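# Move green pen from blue plate to white plate

## Task

Take the green pen off the blue plate and leave it resting on the white plate, with neither gripper in contact with the pen at the end.

## Robot and tools

Robot: two arms, left_arm and right_arm, each with a parallel gripper and a wrist camera. Base poses in the scene frame: left_arm at (-0.015, +0.340, 0) m, quat_wxyz (+1.000, 0, 0, -0.004); right_arm at (+0.046, -0.370, 0) m, quat_wxyz (+1.000, 0, 0, +0.015). The scene frame has its origin at table-top height, halfway between the nominal bases, with +z up, +x out over the table and left_arm on the +y side. Image left and right do not match arm names. A camera stand is behind the arms. Loose objects may get brief outside nudges.

Frames: every hand position, quaternion, velocity, Hand target and wrist-camera pose is in that arm's own base frame. Head cameras and the table use the scene frame. Reported hand poses can be off by a few centimetres, more when the arm reaches far. The fingers point along the gripper's +z axis and close along its y axis. end_effector_position is the point between the pads, about 1 cm short of the fingertips.

Row format, shared by execute_actions and move: one flat list of 16 numbers covering both arms, even if one arm is idle. Order: left x, y, z (metres), qw, qx, qy, qz (w first), opening, then the same 8 for the right arm. Position and quaternion are an absolute pose in that arm's base frame, not an offset. Opening runs from -1 (closed) to +1 (fully open, 0.093 m). To hold an arm still, resend the pose from the last result before it stopped, plus its opening, in every call. A 0 is a real command, not a skip. To keep a gripper's orientation, repeat one fixed quaternion rather than copying the drifting measured one.

execute_actions: actions is a list of actions. Each action is a table of up to 15 rows, one per 1/30 s step; a short table keeps its last row to fill all 15 steps. Any target more than 0.6 m from that gripper's current position along any of its axes makes the controller reject the action for both arms. cameras lists names, ["all"] or []. An empty actions list returns state and all images.

move: target is one 16-number row or a list of up to 15 rows. Each gripper follows a straight line from its Hand target and turns the short way. speed is in m/s, 0.002 to 2.9, default 0.25; turning is capped at twice that in rad/s. Give one value or one per target. blend, in m, rounds corners of a list; 0 stops at each point. opening_speed is per second on the -1..+1 scale, at least 0.2. grip_force is per pad in newtons, 10 to 50, one value or one per arm. It stays set, and low values close slowly. blocking=false returns after about 0.5 s while motion continues; a new move takes over from the old one. A move ends after 10 s at most. Paths ignore obstacles and the other arm. Fast moves overshoot and stray, and faster contact hits harder. An opening change on a later list target waits until all motion rests. The result adds a move: line naming the outcome (done, off_target, moving, held, fault) and any limits (paced = command clipped, held = steps withheld). Done means at rest within 10 mm and 2 degrees; it says nothing about contact.

wait: seconds from 0 to 10; arms keep their last command, and a running move continues. stop: brakes the running move; it needs stopping distance. zoom_image: camera (cam_head_left, cam_head_right, cam_left_wrist, cam_right_wrist) and region [x0, y0, x1, y1] in pixels from the top-left corner, at most 504 by 504. Only cameras in the latest images can be zoomed. All four images are 672x504. finished_scene: scene is this scene's number; it is final.

Controller: each step, the commanded orientation is limited to 40 degrees from the measured one, and position wins if both cannot be met. One action may fall short; the Hand target line shows where the arm is really headed, and Tool commands shows current gripper commands. Friction and gravity can leave the hand low, short or tilted, and small moves may go sideways. Check position and tilt after each move and correct them. Avoid paths near an arm's own base, which can flip its shoulder posture.

Gripping: grip_measured is the gripper motor position on the -1..+1 scale. It may read up to about 0.02 too open, by a fixed amount per gripper. Pads meet at about -0.94, and each millimetre of object width adds about 0.0208. For a firm hold on a rigid object, command about 0.24 below its width reading. A pen is round and may need a lower value. Keep sending that value while holding. To release, send a value well above the width reading. Near -1, grip_measured alone cannot tell an empty grip from a thin held object. Snapping from wide open to far below the width briefly spikes force. The last number in Joint positions is the pad gap in metres, valid only when nothing is between the pads.

Other readings: Joint velocities may be summarised as within noise. Joint torques follow joint order without the gripper, include gravity and offsets, are positive toward larger angles, and wrap at ±28 N m for joints 1 to 3. Joint ranges (rad): waist -2.618 to 3.054, shoulder 0.000 to 3.142, elbow 0.000 to 3.142 (straight at 2.901), wrist pitch -1.571 to 1.571, wrist yaw -1.571 to 1.571, wrist roll -2.094 to 2.094. Motors heat when holding loads, stretched, or straining; MOTOR HOT appears at 75 °C, 90 °C folds that arm away for good, and 100 °C drops it.

Avoid: dropping the pen or letting it leave the table, releasing it while it moves, fast impacts or hard presses on the table or fixtures, any contact between the two arms (grippers and wrist cameras are not protected by the clearance check), wrist-camera cables snagging on things, and arm stops. Finish with the pen at rest on the white plate and both grippers clear of it.

Each tool is called after ">>>" by a JSON object that holds its "name" and its "arguments", one argument or row to a line.

## Session

>>> {"name": "execute_actions", "arguments": {
  "actions": []
}}

Scene clock: 0.00 s.
left_arm: end_effector_position=(+0.3778, +0.0433, +0.0662) grip_measured=+1.000 end_effector_quat_wxyz=(+0.538, -0.102, +0.832, +0.092) | right_arm: end_effector_position=(+0.3883, -0.0296, +0.0658) grip_measured=+1.000 end_effector_quat_wxyz=(+0.518, +0.069, +0.847, -0.101)
Joint positions: left_arm=[-0.004 1.596 0.356 0.807 -0.27 -0.075 0.093] | right_arm=[0.046 1.599 0.425 0.694 0.285 0.036 0.093]
Joint velocities: within noise
Joint torques (N m): no reading
Motor temperatures (°C): left_arm=[26 28 30 30 26 28 26] | right_arm=[27 30 26 26 26 27 27]
Heat: left arm: 30 °C; right arm: 30 °C.
Hand target: left_arm +0.3805, +0.0433, +0.0712; +0.544, -0.103, +0.828, +0.092 | right_arm +0.3904, -0.0295, +0.0699; +0.523, +0.070, +0.844, -0.100
Tool commands: left_gripper/opening=+1.0 right_gripper/opening=+1.0

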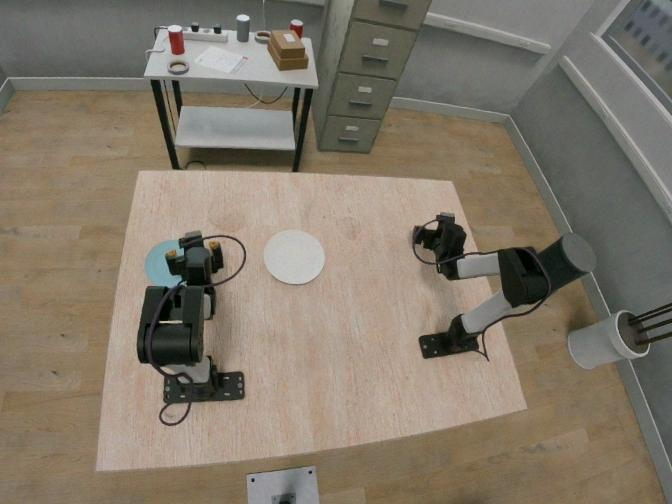

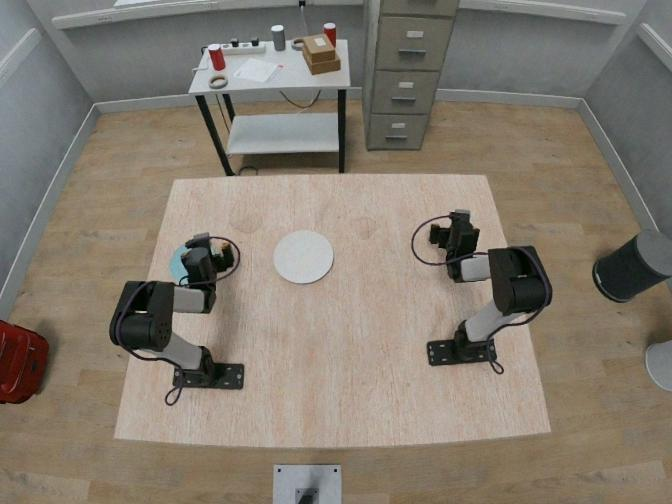

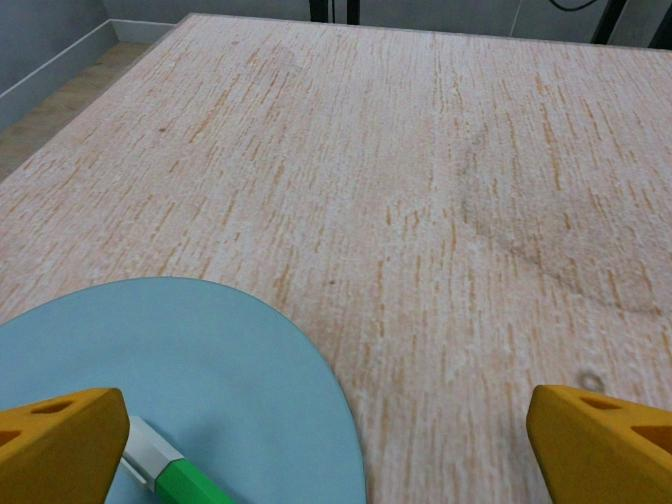

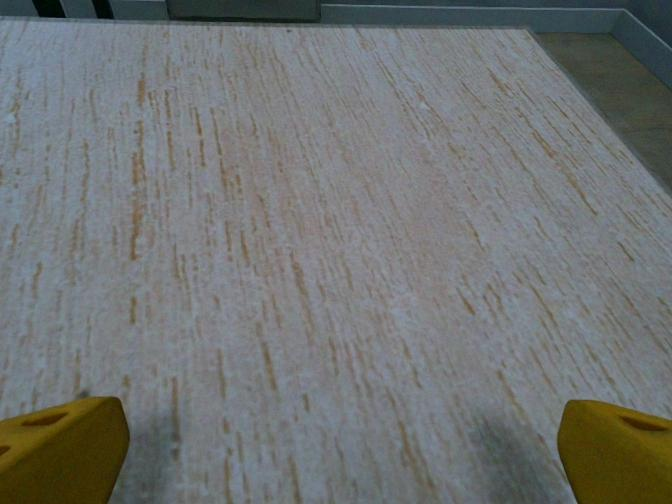

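>>> {"name": "move", "arguments": {
  "target": [
    [0.34,0.04,0.15,0.3,0,0.954,0,1,0.3904,-0.0295,0.0699,0.523,0.07,0.844,-0.1,1],
    [0.27,0.05,0.2,0,0,1,0,1,0.3904,-0.0295,0.0699,0.523,0.07,0.844,-0.1,1]
  ],
  "blend": 0.03,
  "speed": 0.4,
  "cameras": ["cam_head_left","cam_head_right","cam_left_wrist"]
}}

Scene clock: 8.00 s.
left_arm: end_effector_position=(+0.2668, +0.0436, +0.1955) grip_measured=+1.000 end_effector_quat_wxyz=(+0.012, -0.009, +1.000, -0.012) | right_arm: end_effector_position=(+0.3883, -0.0296, +0.0658) grip_measured=+1.000 end_effector_quat_wxyz=(+0.518, +0.069, +0.847, -0.101)
Joint positions: left_arm=[0.179 1.573 1.574 -1.552 0.027 0.162 0.093] | right_arm=[0.046 1.599 0.425 0.694 0.285 0.036 0.093]
Joint torques (N m): left_arm=[0.76 -4.12 9.57 0.37 -0.17 0.2] | right_arm=[0.2 -6.06 5.23 2.63 0.01 0.08]
Heat: left arm: 32 °C; right arm: 30 °C.
Hand target: left_arm +0.2693, +0.0494, +0.2011; +0.015, -0.006, +1.000, -0.002 | right_arm +0.3904, -0.0295, +0.0699; +0.523, +0.070, +0.844, -0.100
Off the commanded pose: left_arm 0.008 m, 2 deg | right_arm 0.005 m, 1 deg.
joint sent to its limit (left arm) — joint 4 (wrist pitch), lower limit. The joint targets still meet the commanded pose.
move: done
Images, in order (width x height): cam_head_left 672x504, cam_head_right 672x504, cam_left_wrist 672x504.

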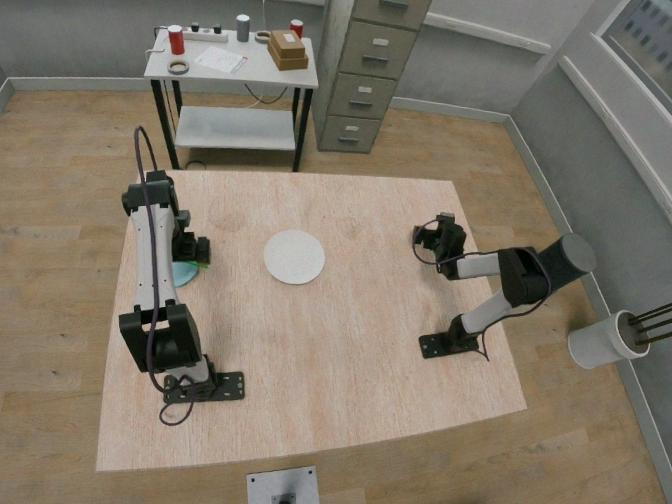

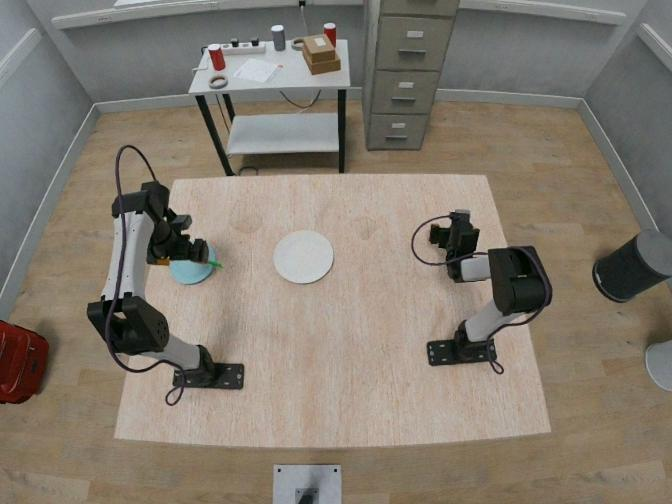

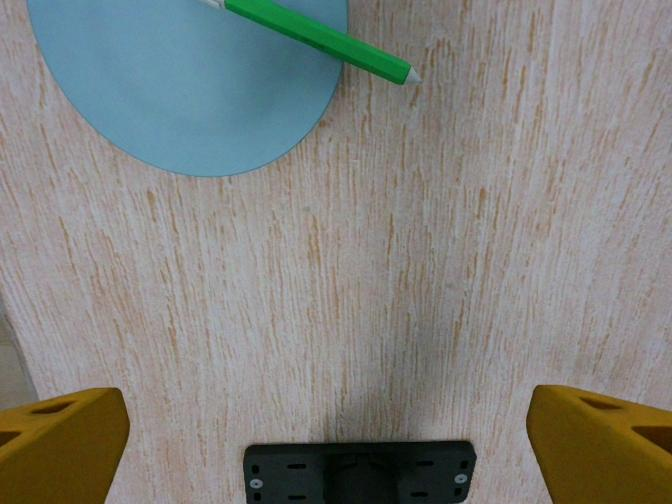

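>>> {"name": "move", "arguments": {
  "target": [0.34,0.045,0.17,0,0,1,0,1,0.3904,-0.0295,0.0699,0.523,0.07,0.844,-0.1,1],
  "cameras": ["cam_head_left","cam_head_right","cam_left_wrist"]
}}

Scene clock: 22.03 s.
left_arm: end_effector_position=(+0.3301, +0.0445, +0.1633) grip_measured=+1.000 end_effector_quat_wxyz=(-0.016, +0.008, +1.000, -0.007) | right_arm: end_effector_position=(+0.3883, -0.0296, +0.0658) grip_measured=+1.000 end_effector_quat_wxyz=(+0.518, +0.069, +0.847, -0.101)
Joint positions: left_arm=[0.138 1.847 1.759 -1.517 0.009 0.154 0.093] | right_arm=[0.046 1.599 0.425 0.694 0.285 0.036 0.093]
Joint torques (N m): left_arm=[-0.66 -6.37 10.06 0.44 -0.15 -0.13] | right_arm=[0.23 -6.05 5.23 2.63 0.01 0.09]
Motor temperatures (°C): left_arm=[26 29 33 31 26 28 26] | right_arm=[27 31 28 31 26 27 27]
Heat: left arm: 33 °C; right arm: 31 °C.
Hand target: left_arm +0.3393, +0.0459, +0.1701; +0.000, +0.004, +1.000, +0.003 | right_arm +0.3904, -0.0295, +0.0699; +0.523, +0.070, +0.844, -0.100
Off the commanded pose: left_arm 0.012 m, 2 deg | right_arm 0.005 m, 1 deg.
move: off_target (left_arm)
Images, in order (width x height): cam_head_left 672x504, cam_head_right 672x504, cam_left_wrist 672x504.

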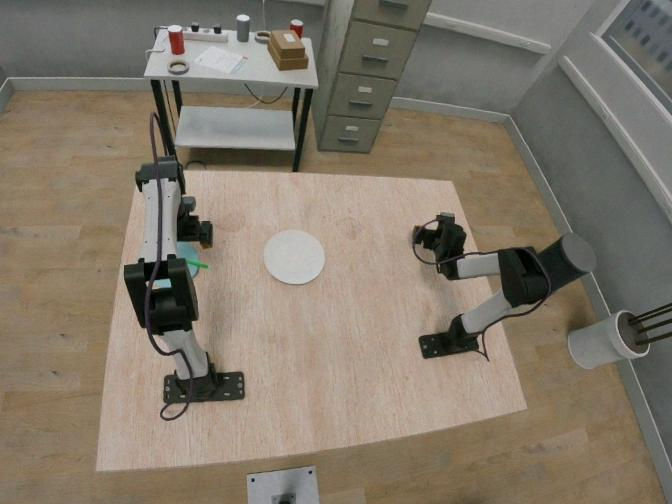

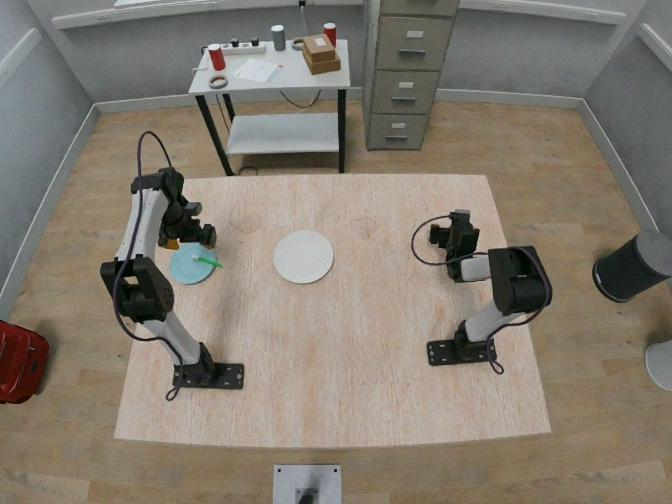

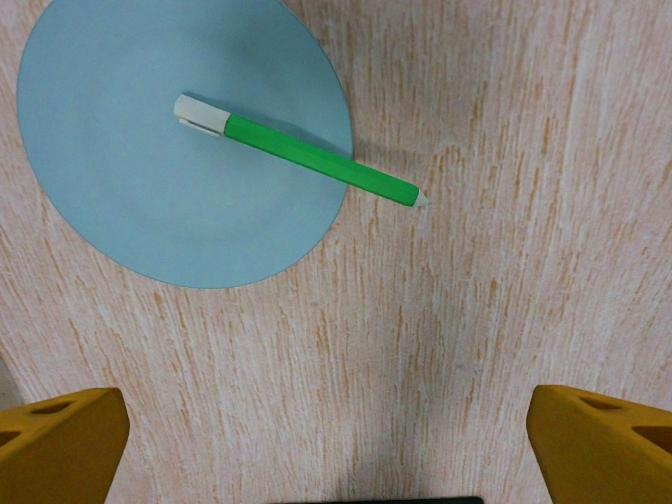

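>>> {"name": "move", "arguments": {
  "target": [0.353,0.054,0.12,0,-0.552,0.834,0,1,0.3904,-0.0295,0.0699,0.523,0.07,0.844,-0.1,1],
  "cameras": ["cam_head_left","cam_head_right","cam_left_wrist"]
}}

Scene clock: 47.07 s.
left_arm: end_effector_position=(+0.3544, +0.0483, +0.1312) grip_measured=+1.000 end_effector_quat_wxyz=(+0.006, -0.541, +0.841, -0.011) | right_arm: end_effector_position=(+0.3883, -0.0296, +0.0658) grip_measured=+1.000 end_effector_quat_wxyz=(+0.518, +0.069, +0.847, -0.101)
Joint positions: left_arm=[0.143 1.882 1.677 -1.346 0.015 -1.001 0.093] | right_arm=[0.046 1.599 0.425 0.694 0.285 0.036 0.093]
Joint torques (N m): left_arm=[0.81 -6.31 4.67 0.69 -0.14 -0.16] | right_arm=[0.18 -6.09 5.19 2.63 0.01 0.08]
Heat: left arm: 36 °C; right arm: 34 °C.
Hand target: left_arm +0.3528, +0.0529, +0.1202; -0.002, -0.552, +0.834, -0.003 | right_arm +0.3904, -0.0295, +0.0699; +0.523, +0.070, +0.844, -0.100
Off the commanded pose: left_arm 0.013 m, 2 deg | right_arm 0.005 m, 1 deg.
move: off_target (left_arm)
Images, in order (width x height): cam_head_left 672x504, cam_head_right 672x504, cam_left_wrist 672x504.

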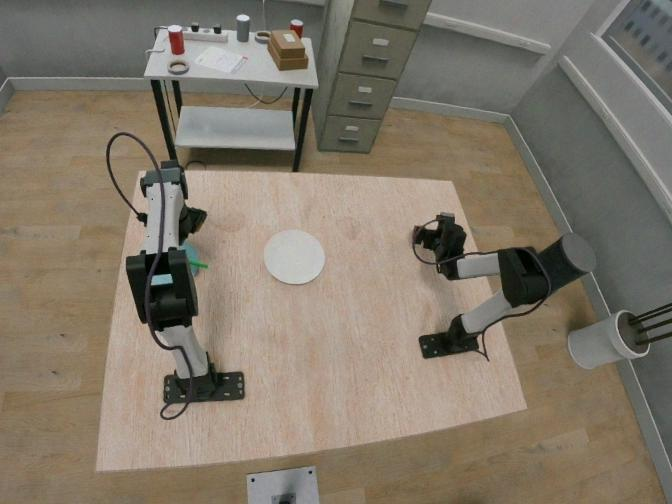

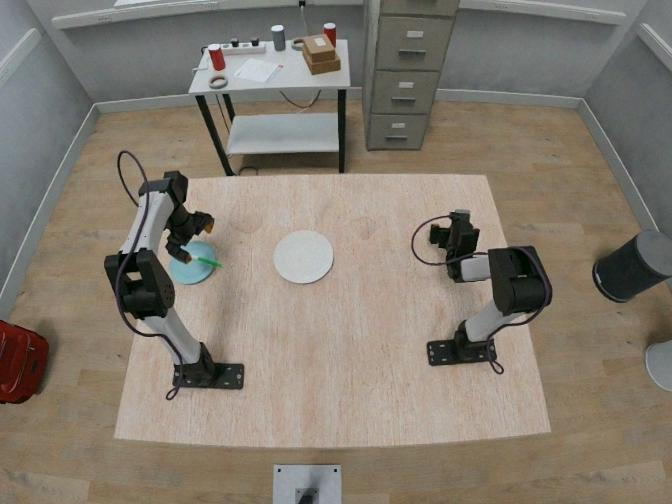

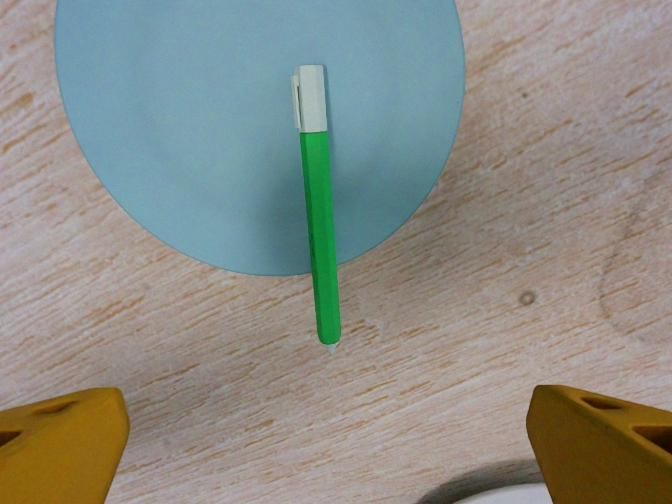

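>>> {"name": "move", "arguments": {
  "target": [0.353,0.056,0.06,0,-0.552,0.834,0,1,0.3904,-0.0295,0.0699,0.523,0.07,0.844,-0.1,1],
  "cameras": ["cam_head_right","cam_left_wrist"]
}}

Scene clock: 57.17 s.
left_arm: end_effector_position=(+0.3556, +0.0507, +0.0688) grip_measured=+1.000 end_effector_quat_wxyz=(+0.002, -0.544, +0.839, -0.009) | right_arm: end_effector_position=(+0.3883, -0.0296, +0.0658) grip_measured=+1.000 end_effector_quat_wxyz=(+0.518, +0.069, +0.847, -0.101)
Joint positions: left_arm=[0.149 1.916 1.473 -1.116 0.015 -1.001 0.093] | right_arm=[0.046 1.599 0.425 0.694 0.285 0.036 0.093]
Joint torques (N m): left_arm=[0.72 -6.8 4.88 0.68 -0.21 -0.1] | right_arm=[0.24 -6.05 5.22 2.63 0.01 0.08]
Heat: left arm: 35 °C; right arm: 34 °C.
Hand target: left_arm +0.3530, +0.0558, +0.0602; +0.000, -0.552, +0.834, +0.000 | right_arm +0.3904, -0.0295, +0.0699; +0.523, +0.070, +0.844, -0.100
Off the commanded pose: left_arm 0.011 m, 2 deg | right_arm 0.005 m, 1 deg.
move: off_target (left_arm)
Images, in order (width x height): cam_head_right 672x504, cam_left_wrist 672x504.

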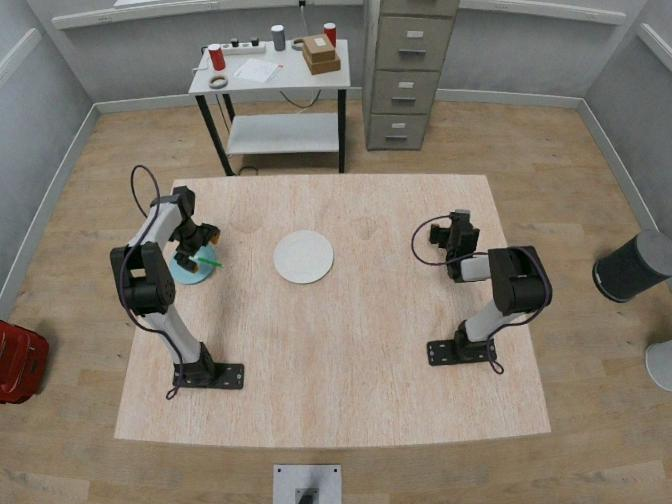

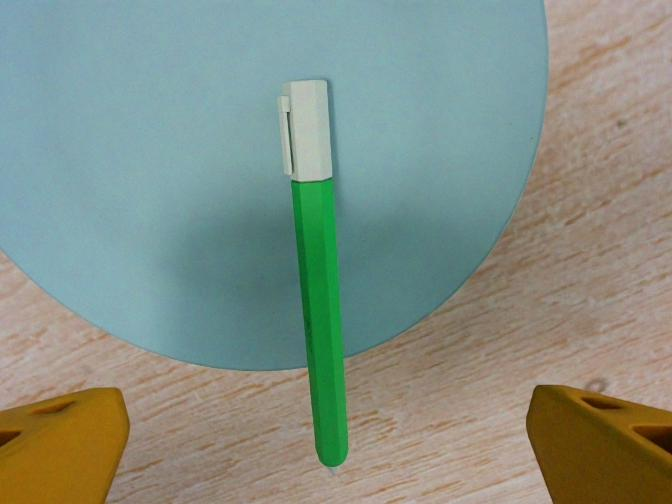

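>>> {"name": "move", "arguments": {
  "target": [0.354,0.066,0.021,0,-0.557,0.83,0,0,0.3904,-0.0295,0.0699,0.523,0.07,0.844,-0.1,1],
  "speed": 0.12,
  "cameras": ["cam_head_right","cam_left_wrist"]
}}

Scene clock: 64.03 s.
left_arm: end_effector_position=(+0.3574, +0.0615, +0.0304) grip_measured=+0.003 end_effector_quat_wxyz=(+0.002, -0.556, +0.831, -0.009) | right_arm: end_effector_position=(+0.3883, -0.0296, +0.0658) grip_measured=+1.000 end_effector_quat_wxyz=(+0.518, +0.069, +0.847, -0.101)
Joint positions: left_arm=[0.177 1.967 1.387 -0.978 0.015 -1.001 0.045] | right_arm=[0.046 1.599 0.425 0.694 0.285 0.036 0.093]
Joint torques (N m): left_arm=[0.62 -6.83 4.67 0.69 -0.21 0.07] | right_arm=[0.21 -6.06 5.22 2.63 0.01 0.09]
Heat: left arm: 34 °C; right arm: 35 °C.
Hand target: left_arm +0.3536, +0.0659, +0.0212; -0.001, -0.557, +0.830, +0.000 | right_arm +0.3904, -0.0295, +0.0699; +0.523, +0.070, +0.844, -0.100
Off the commanded pose: left_arm 0.011 m, 1 deg | right_arm 0.005 m, 1 deg.
move: off_target (left_arm)
Images, in order (width x height): cam_head_right 672x504, cam_left_wrist 672x504.

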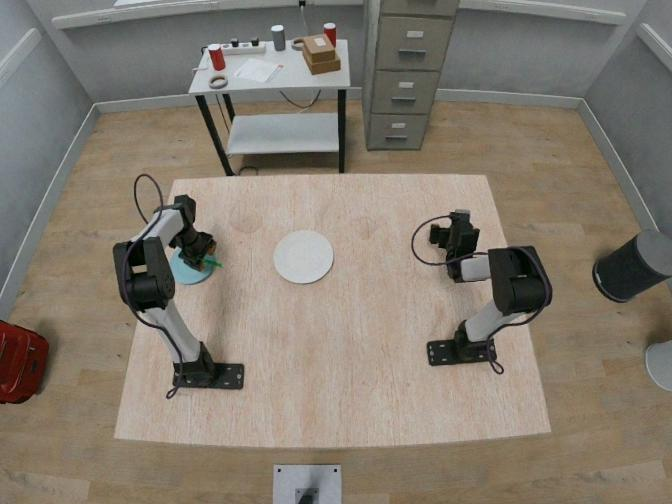

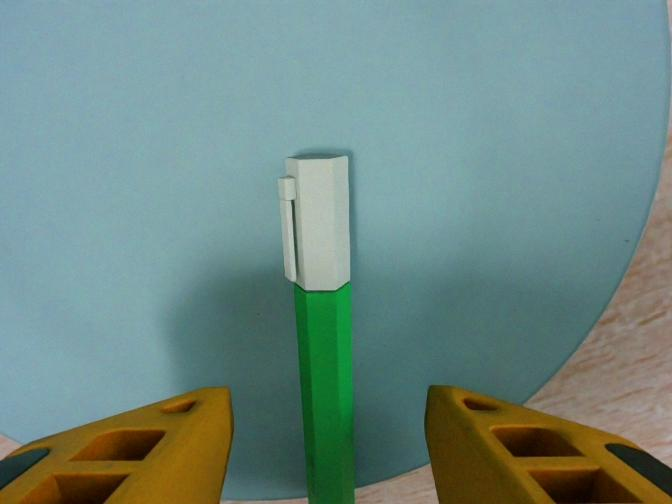

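>>> {"name": "move", "arguments": {
  "target": [
    [0.354,0.068,0.008,0,-0.557,0.83,0,0,0.3904,-0.0295,0.0699,0.523,0.07,0.844,-0.1,1],
    [0.354,0.068,0.008,0,-0.557,0.83,0,-0.95,0.3904,-0.0295,0.0699,0.523,0.07,0.844,-0.1,1]
  ],
  "speed": 0.06,
  "opening_speed": 1,
  "grip_force": 25,
  "cameras": ["cam_left_wrist"]
}}

Scene clock: 75.20 s.
left_arm: end_effector_position=(+0.3654, +0.0640, +0.0222) grip_measured=-0.788 end_effector_quat_wxyz=(+0.018, -0.557, +0.830, -0.016) | right_arm: end_effector_position=(+0.3883, -0.0296, +0.0658) grip_measured=+1.000 end_effector_quat_wxyz=(+0.518, +0.069, +0.847, -0.101)
Joint positions: left_arm=[0.18 1.98 1.369 -0.915 0.015 -1.001 0.007] | right_arm=[0.046 1.599 0.425 0.694 0.285 0.036 0.093]
Joint torques (N m): left_arm=[0.77 -6.34 4.01 0.59 -0.21 0.13] | right_arm=[0.21 -6.04 5.24 2.63 0.01 0.08]
Heat: left arm: 33 °C; right arm: 35 °C.
Hand target: left_arm +0.3542, +0.0677, +0.0086; +0.000, -0.557, +0.830, +0.000 | right_arm +0.3904, -0.0295, +0.0699; +0.523, +0.070, +0.844, -0.100
Off the commanded pose: left_arm 0.019 m, 3 deg | right_arm 0.005 m, 1 deg.
grip_force (N): 25, 25
move: off_target (left_arm); target 2's new opening was sent with left_arm's hand 0.018 m and 2 deg from that target
Images, in order (width x height): cam_left_wrist 672x504.

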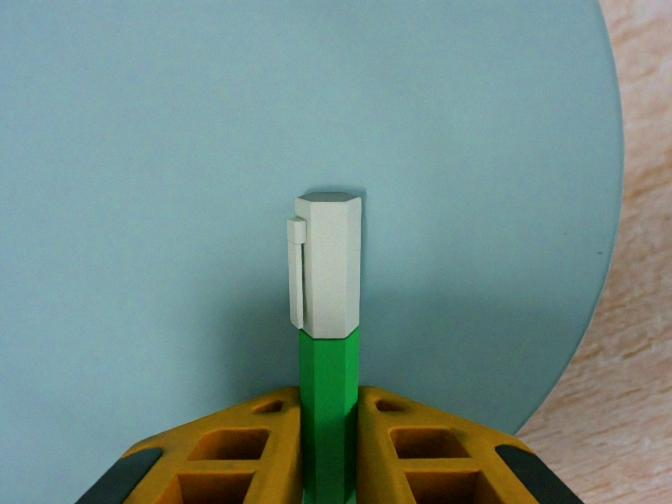

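>>> {"name": "move", "arguments": {
  "target": [
    [0.363,0.066,0.1,0,-0.557,0.83,0,-0.95,0.3904,-0.0295,0.0699,0.523,0.07,0.844,-0.1,1],
    [0.38,-0.235,0.09,0,-0.557,0.83,0,-0.95,0.3904,-0.0295,0.0699,0.523,0.07,0.844,-0.1,1]
  ],
  "blend": 0.03,
  "speed": 0.2,
  "cameras": ["cam_head_left","cam_head_right","cam_left_wrist"]
}}

Scene clock: 85.43 s.
left_arm: end_effector_position=(+0.3723, -0.2352, +0.0883) grip_measured=-0.793 end_effector_quat_wxyz=(-0.008, -0.548, +0.836, +0.002) | right_arm: end_effector_position=(+0.3883, -0.0296, +0.0658) grip_measured=+1.000 end_effector_quat_wxyz=(+0.518, +0.069, +0.847, -0.101)
Joint positions: left_arm=[-0.558 2.276 2.099 -1.405 0.014 -1.719 0.007] | right_arm=[0.046 1.599 0.425 0.694 0.285 0.036 0.093]
Joint torques (N m): left_arm=[0.44 -8.49 10.19 0.2 -0.23 -0.16] | right_arm=[0.23 -6.02 5.2 2.63 0.02 0.09]
Motor temperatures (°C): left_arm=[26 33 33 30 26 28 26] | right_arm=[27 33 30 36 26 27 27]
Heat: left arm: 33 °C; right arm: 36 °C.
Hand target: left_arm +0.3791, -0.2337, +0.0899; +0.000, -0.558, +0.830, +0.002 | right_arm +0.3904, -0.0295, +0.0699; +0.523, +0.070, +0.844, -0.100
Off the commanded pose: left_arm 0.008 m, 2 deg | right_arm 0.005 m, 1 deg.
grip_force (N): 25, 25
move: done
Images, in order (width x height): cam_head_left 672x504, cam_head_right 672x504, cam_left_wrist 672x504.

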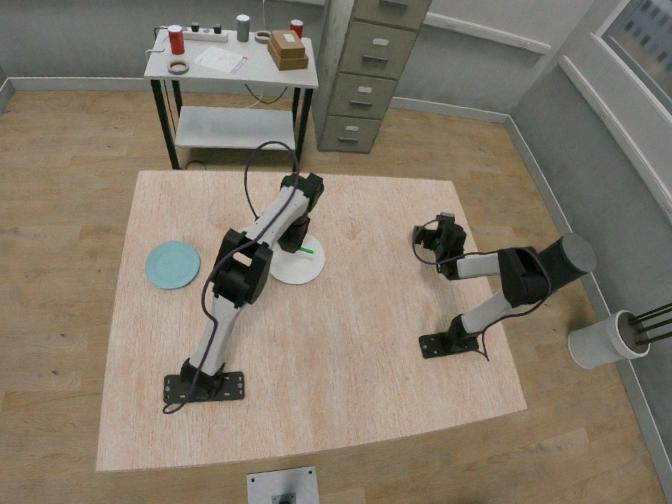

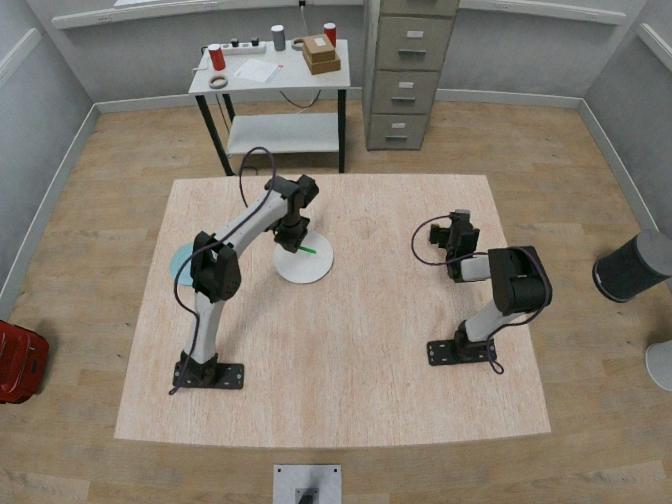

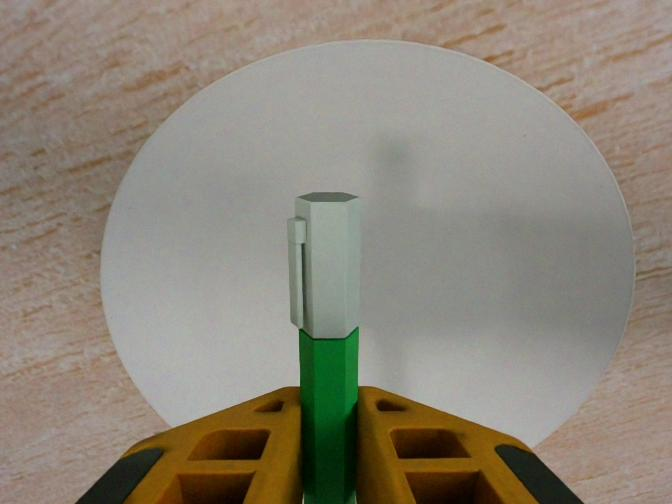

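>>> {"name": "move", "arguments": {
  "target": [
    [0.386,-0.217,0.04,0,-0.557,0.83,0,-0.95,0.3904,-0.0295,0.0699,0.523,0.07,0.844,-0.1,1],
    [0.386,-0.217,0.018,0,-0.557,0.83,0,-0.95,0.3904,-0.0295,0.0699,0.523,0.07,0.844,-0.1,1]
  ],
  "blend": 0.01,
  "speed": [0.15,0.05],
  "cameras": ["cam_head_right","cam_head_left","cam_left_wrist"]
}}

Scene clock: 94.30 s.
left_arm: end_effector_position=(+0.3845, -0.2214, +0.0337) grip_measured=-0.793 end_effector_quat_wxyz=(-0.003, -0.564, +0.826, -0.009) | right_arm: end_effector_position=(+0.3883, -0.0296, +0.0658) grip_measured=+1.000 end_effector_quat_wxyz=(+0.518, +0.069, +0.847, -0.101)
Joint positions: left_arm=[-0.517 2.276 1.882 -1.164 0.014 -1.716 0.007] | right_arm=[0.046 1.599 0.425 0.694 0.285 0.036 0.093]
Joint torques (N m): left_arm=[0.43 -8.38 4.42 0.76 -0.2 0.18] | right_arm=[0.2 -6.05 5.24 2.63 0.01 0.08]
Heat: left arm: 34 °C; right arm: 36 °C.
Hand target: left_arm +0.3856, -0.2170, +0.0183; +0.000, -0.561, +0.828, +0.000 | right_arm +0.3904, -0.0295, +0.0699; +0.523, +0.070, +0.844, -0.100
Off the commanded pose: left_arm 0.016 m, 1 deg | right_arm 0.005 m, 1 deg.
grip_force (N): 25, 25
move: off_target (left_arm)
Images, in order (width x height): cam_head_left 672x504, cam_head_right 672x504, cam_left_wrist 672x504.

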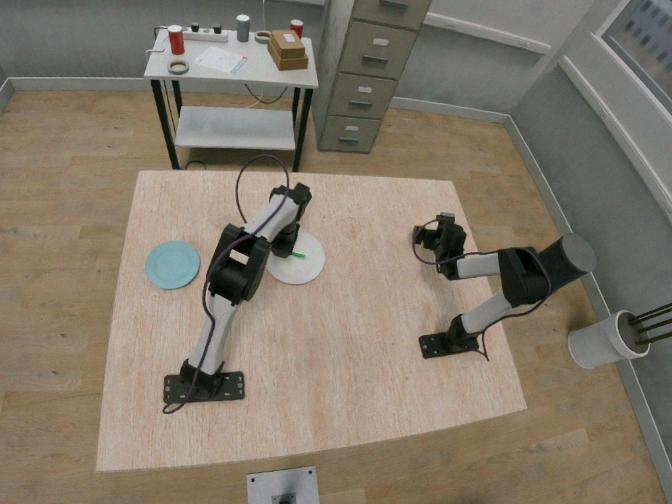

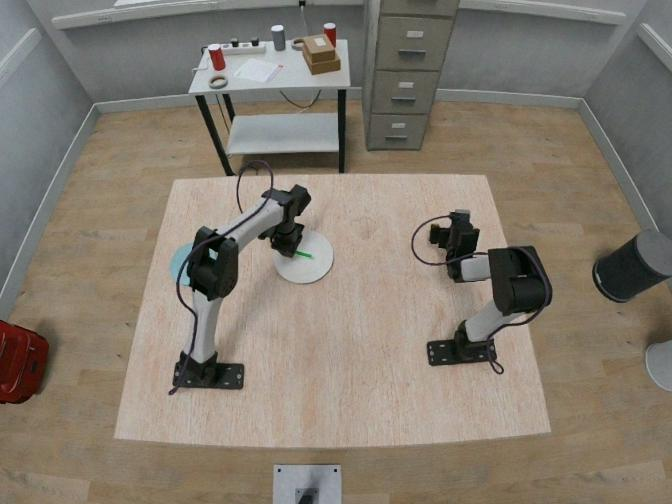

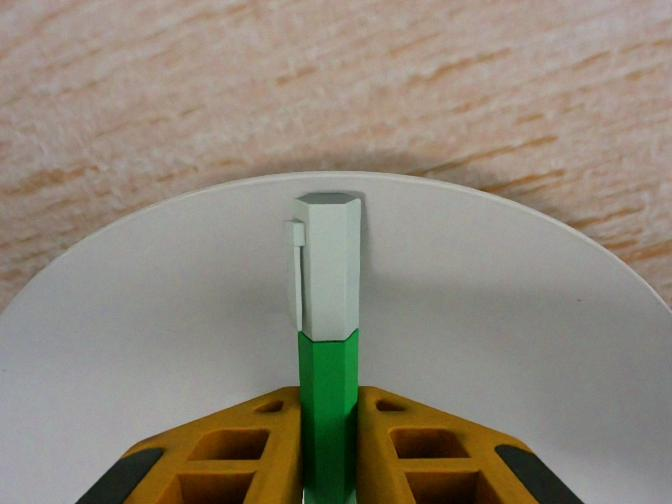

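>>> {"name": "move", "arguments": {
  "target": [
    [0.377,-0.242,0.038,0,-0.557,0.83,0,-0.95,0.3904,-0.0295,0.0699,0.523,0.07,0.844,-0.1,1],
    [0.377,-0.242,0.008,0,-0.557,0.83,0,-0.95,0.3904,-0.0295,0.0699,0.523,0.07,0.844,-0.1,1]
  ],
  "blend": 0.006,
  "speed": [0.12,0.05],
  "cameras": ["cam_head_right","cam_left_wrist"]
}}

Scene clock: 103.90 s.
left_arm: end_effector_position=(+0.3766, -0.2449, +0.0240) grip_measured=-0.793 end_effector_quat_wxyz=(-0.003, -0.548, +0.836, -0.009) | right_arm: end_effector_position=(+0.3883, -0.0296, +0.0658) grip_measured=+1.000 end_effector_quat_wxyz=(+0.518, +0.069, +0.847, -0.101)
Joint positions: left_arm=[-0.572 2.306 1.895 -1.145 0.014 -1.731 0.007] | right_arm=[0.046 1.599 0.425 0.694 0.285 0.036 0.093]
Joint torques (N m): left_arm=[0.05 -8.53 4.42 0.74 -0.21 -0.13] | right_arm=[0.21 -6.02 5.2 2.63 0.01 0.08]
Heat: left arm: 35 °C; right arm: 37 °C.
Hand target: left_arm +0.3764, -0.2417, +0.0085; +0.000, -0.554, +0.832, +0.001 | right_arm +0.3904, -0.0295, +0.0699; +0.523, +0.070, +0.844, -0.100
Off the commanded pose: left_arm 0.016 m, 2 deg | right_arm 0.005 m, 1 deg.
grip_force (N): 25, 25
move: off_target (left_arm)
Images, in order (width x height): cam_head_right 672x504, cam_left_wrist 672x504.

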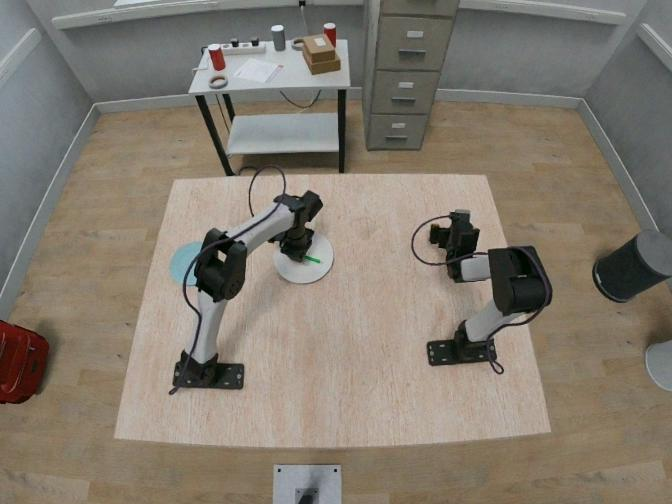

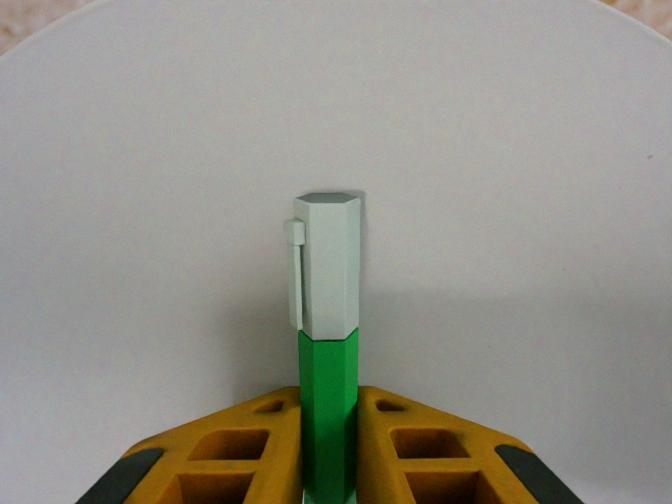

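>>> {"name": "move", "arguments": {
  "target": [
    [0.377,-0.242,0.003,0,-0.557,0.83,0,-0.95,0.3904,-0.0295,0.0699,0.523,0.07,0.844,-0.1,1],
    [0.377,-0.242,0.008,0,-0.557,0.83,0,-0.2,0.3904,-0.0295,0.0699,0.523,0.07,0.844,-0.1,1],
    [0.375,-0.24,0.12,0,-0.557,0.83,0,-0.2,0.3904,-0.0295,0.0699,0.523,0.07,0.844,-0.1,1]
  ],
  "speed": [0.05,0.05,0.15],
  "opening_speed": 1,
  "cameras": ["cam_head_right","cam_left_wrist"]
}}

Scene clock: 114.23 s.
left_arm: end_effector_position=(+0.3698, -0.2405, +0.1129) grip_measured=-0.203 end_effector_quat_wxyz=(-0.010, -0.551, +0.835, +0.005) | right_arm: end_effector_position=(+0.3883, -0.0296, +0.0658) grip_measured=+1.000 end_effector_quat_wxyz=(+0.518, +0.069, +0.847, -0.101)
Joint positions: left_arm=[-0.572 2.306 2.249 -1.53 0.014 -1.738 0.035] | right_arm=[0.046 1.599 0.425 0.694 0.285 0.036 0.093]
Joint torques (N m): left_arm=[0.18 -9.62 9.96 0.18 -0.2 -0.12] | right_arm=[0.21 -6.04 5.2 2.63 0.01 0.09]
Motor temperatures (°C): left_arm=[26 38 34 30 26 28 26] | right_arm=[27 33 30 38 26 27 27]
Heat: left arm: 38 °C; right arm: 38 °C.
Hand target: left_arm +0.3750, -0.2400, +0.1200; +0.000, -0.557, +0.831, -0.001 | right_arm +0.3904, -0.0295, +0.0699; +0.523, +0.070, +0.844, -0.100
Off the commanded pose: left_arm 0.009 m, 2 deg | right_arm 0.005 m, 1 deg.
grip_force (N): 25, 25
move: done; target 2's new opening was sent with left_arm's hand 0.015 m and 2 deg from that target
Images, in order (width x height): cam_head_right 672x504, cam_left_wrist 672x504.

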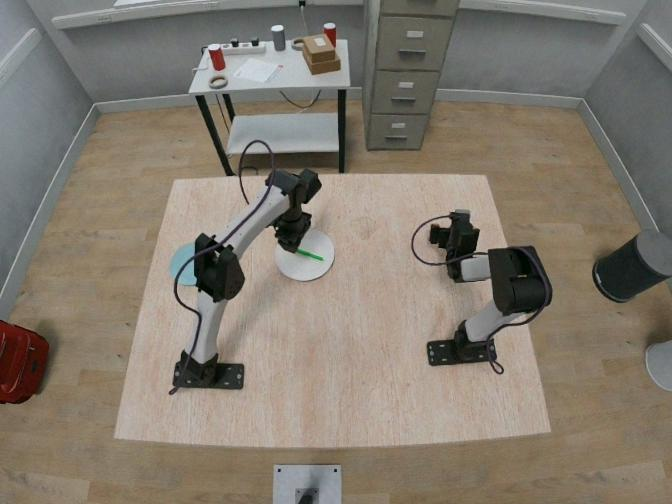

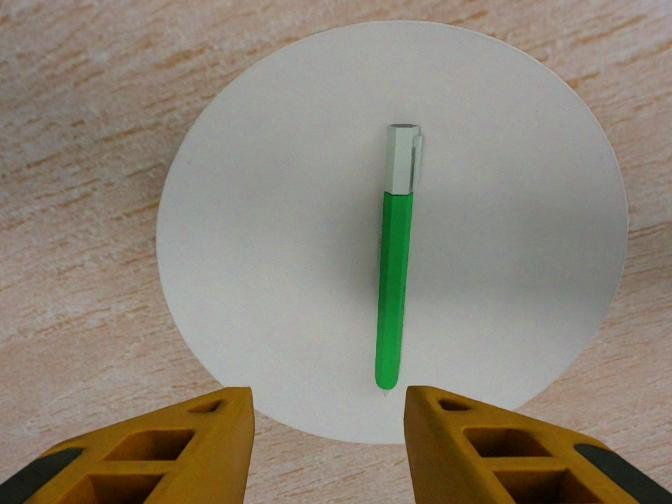

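>>> {"name": "finished_scene", "arguments": {
  "scene": 1
}}

The scene is finished: the task was done.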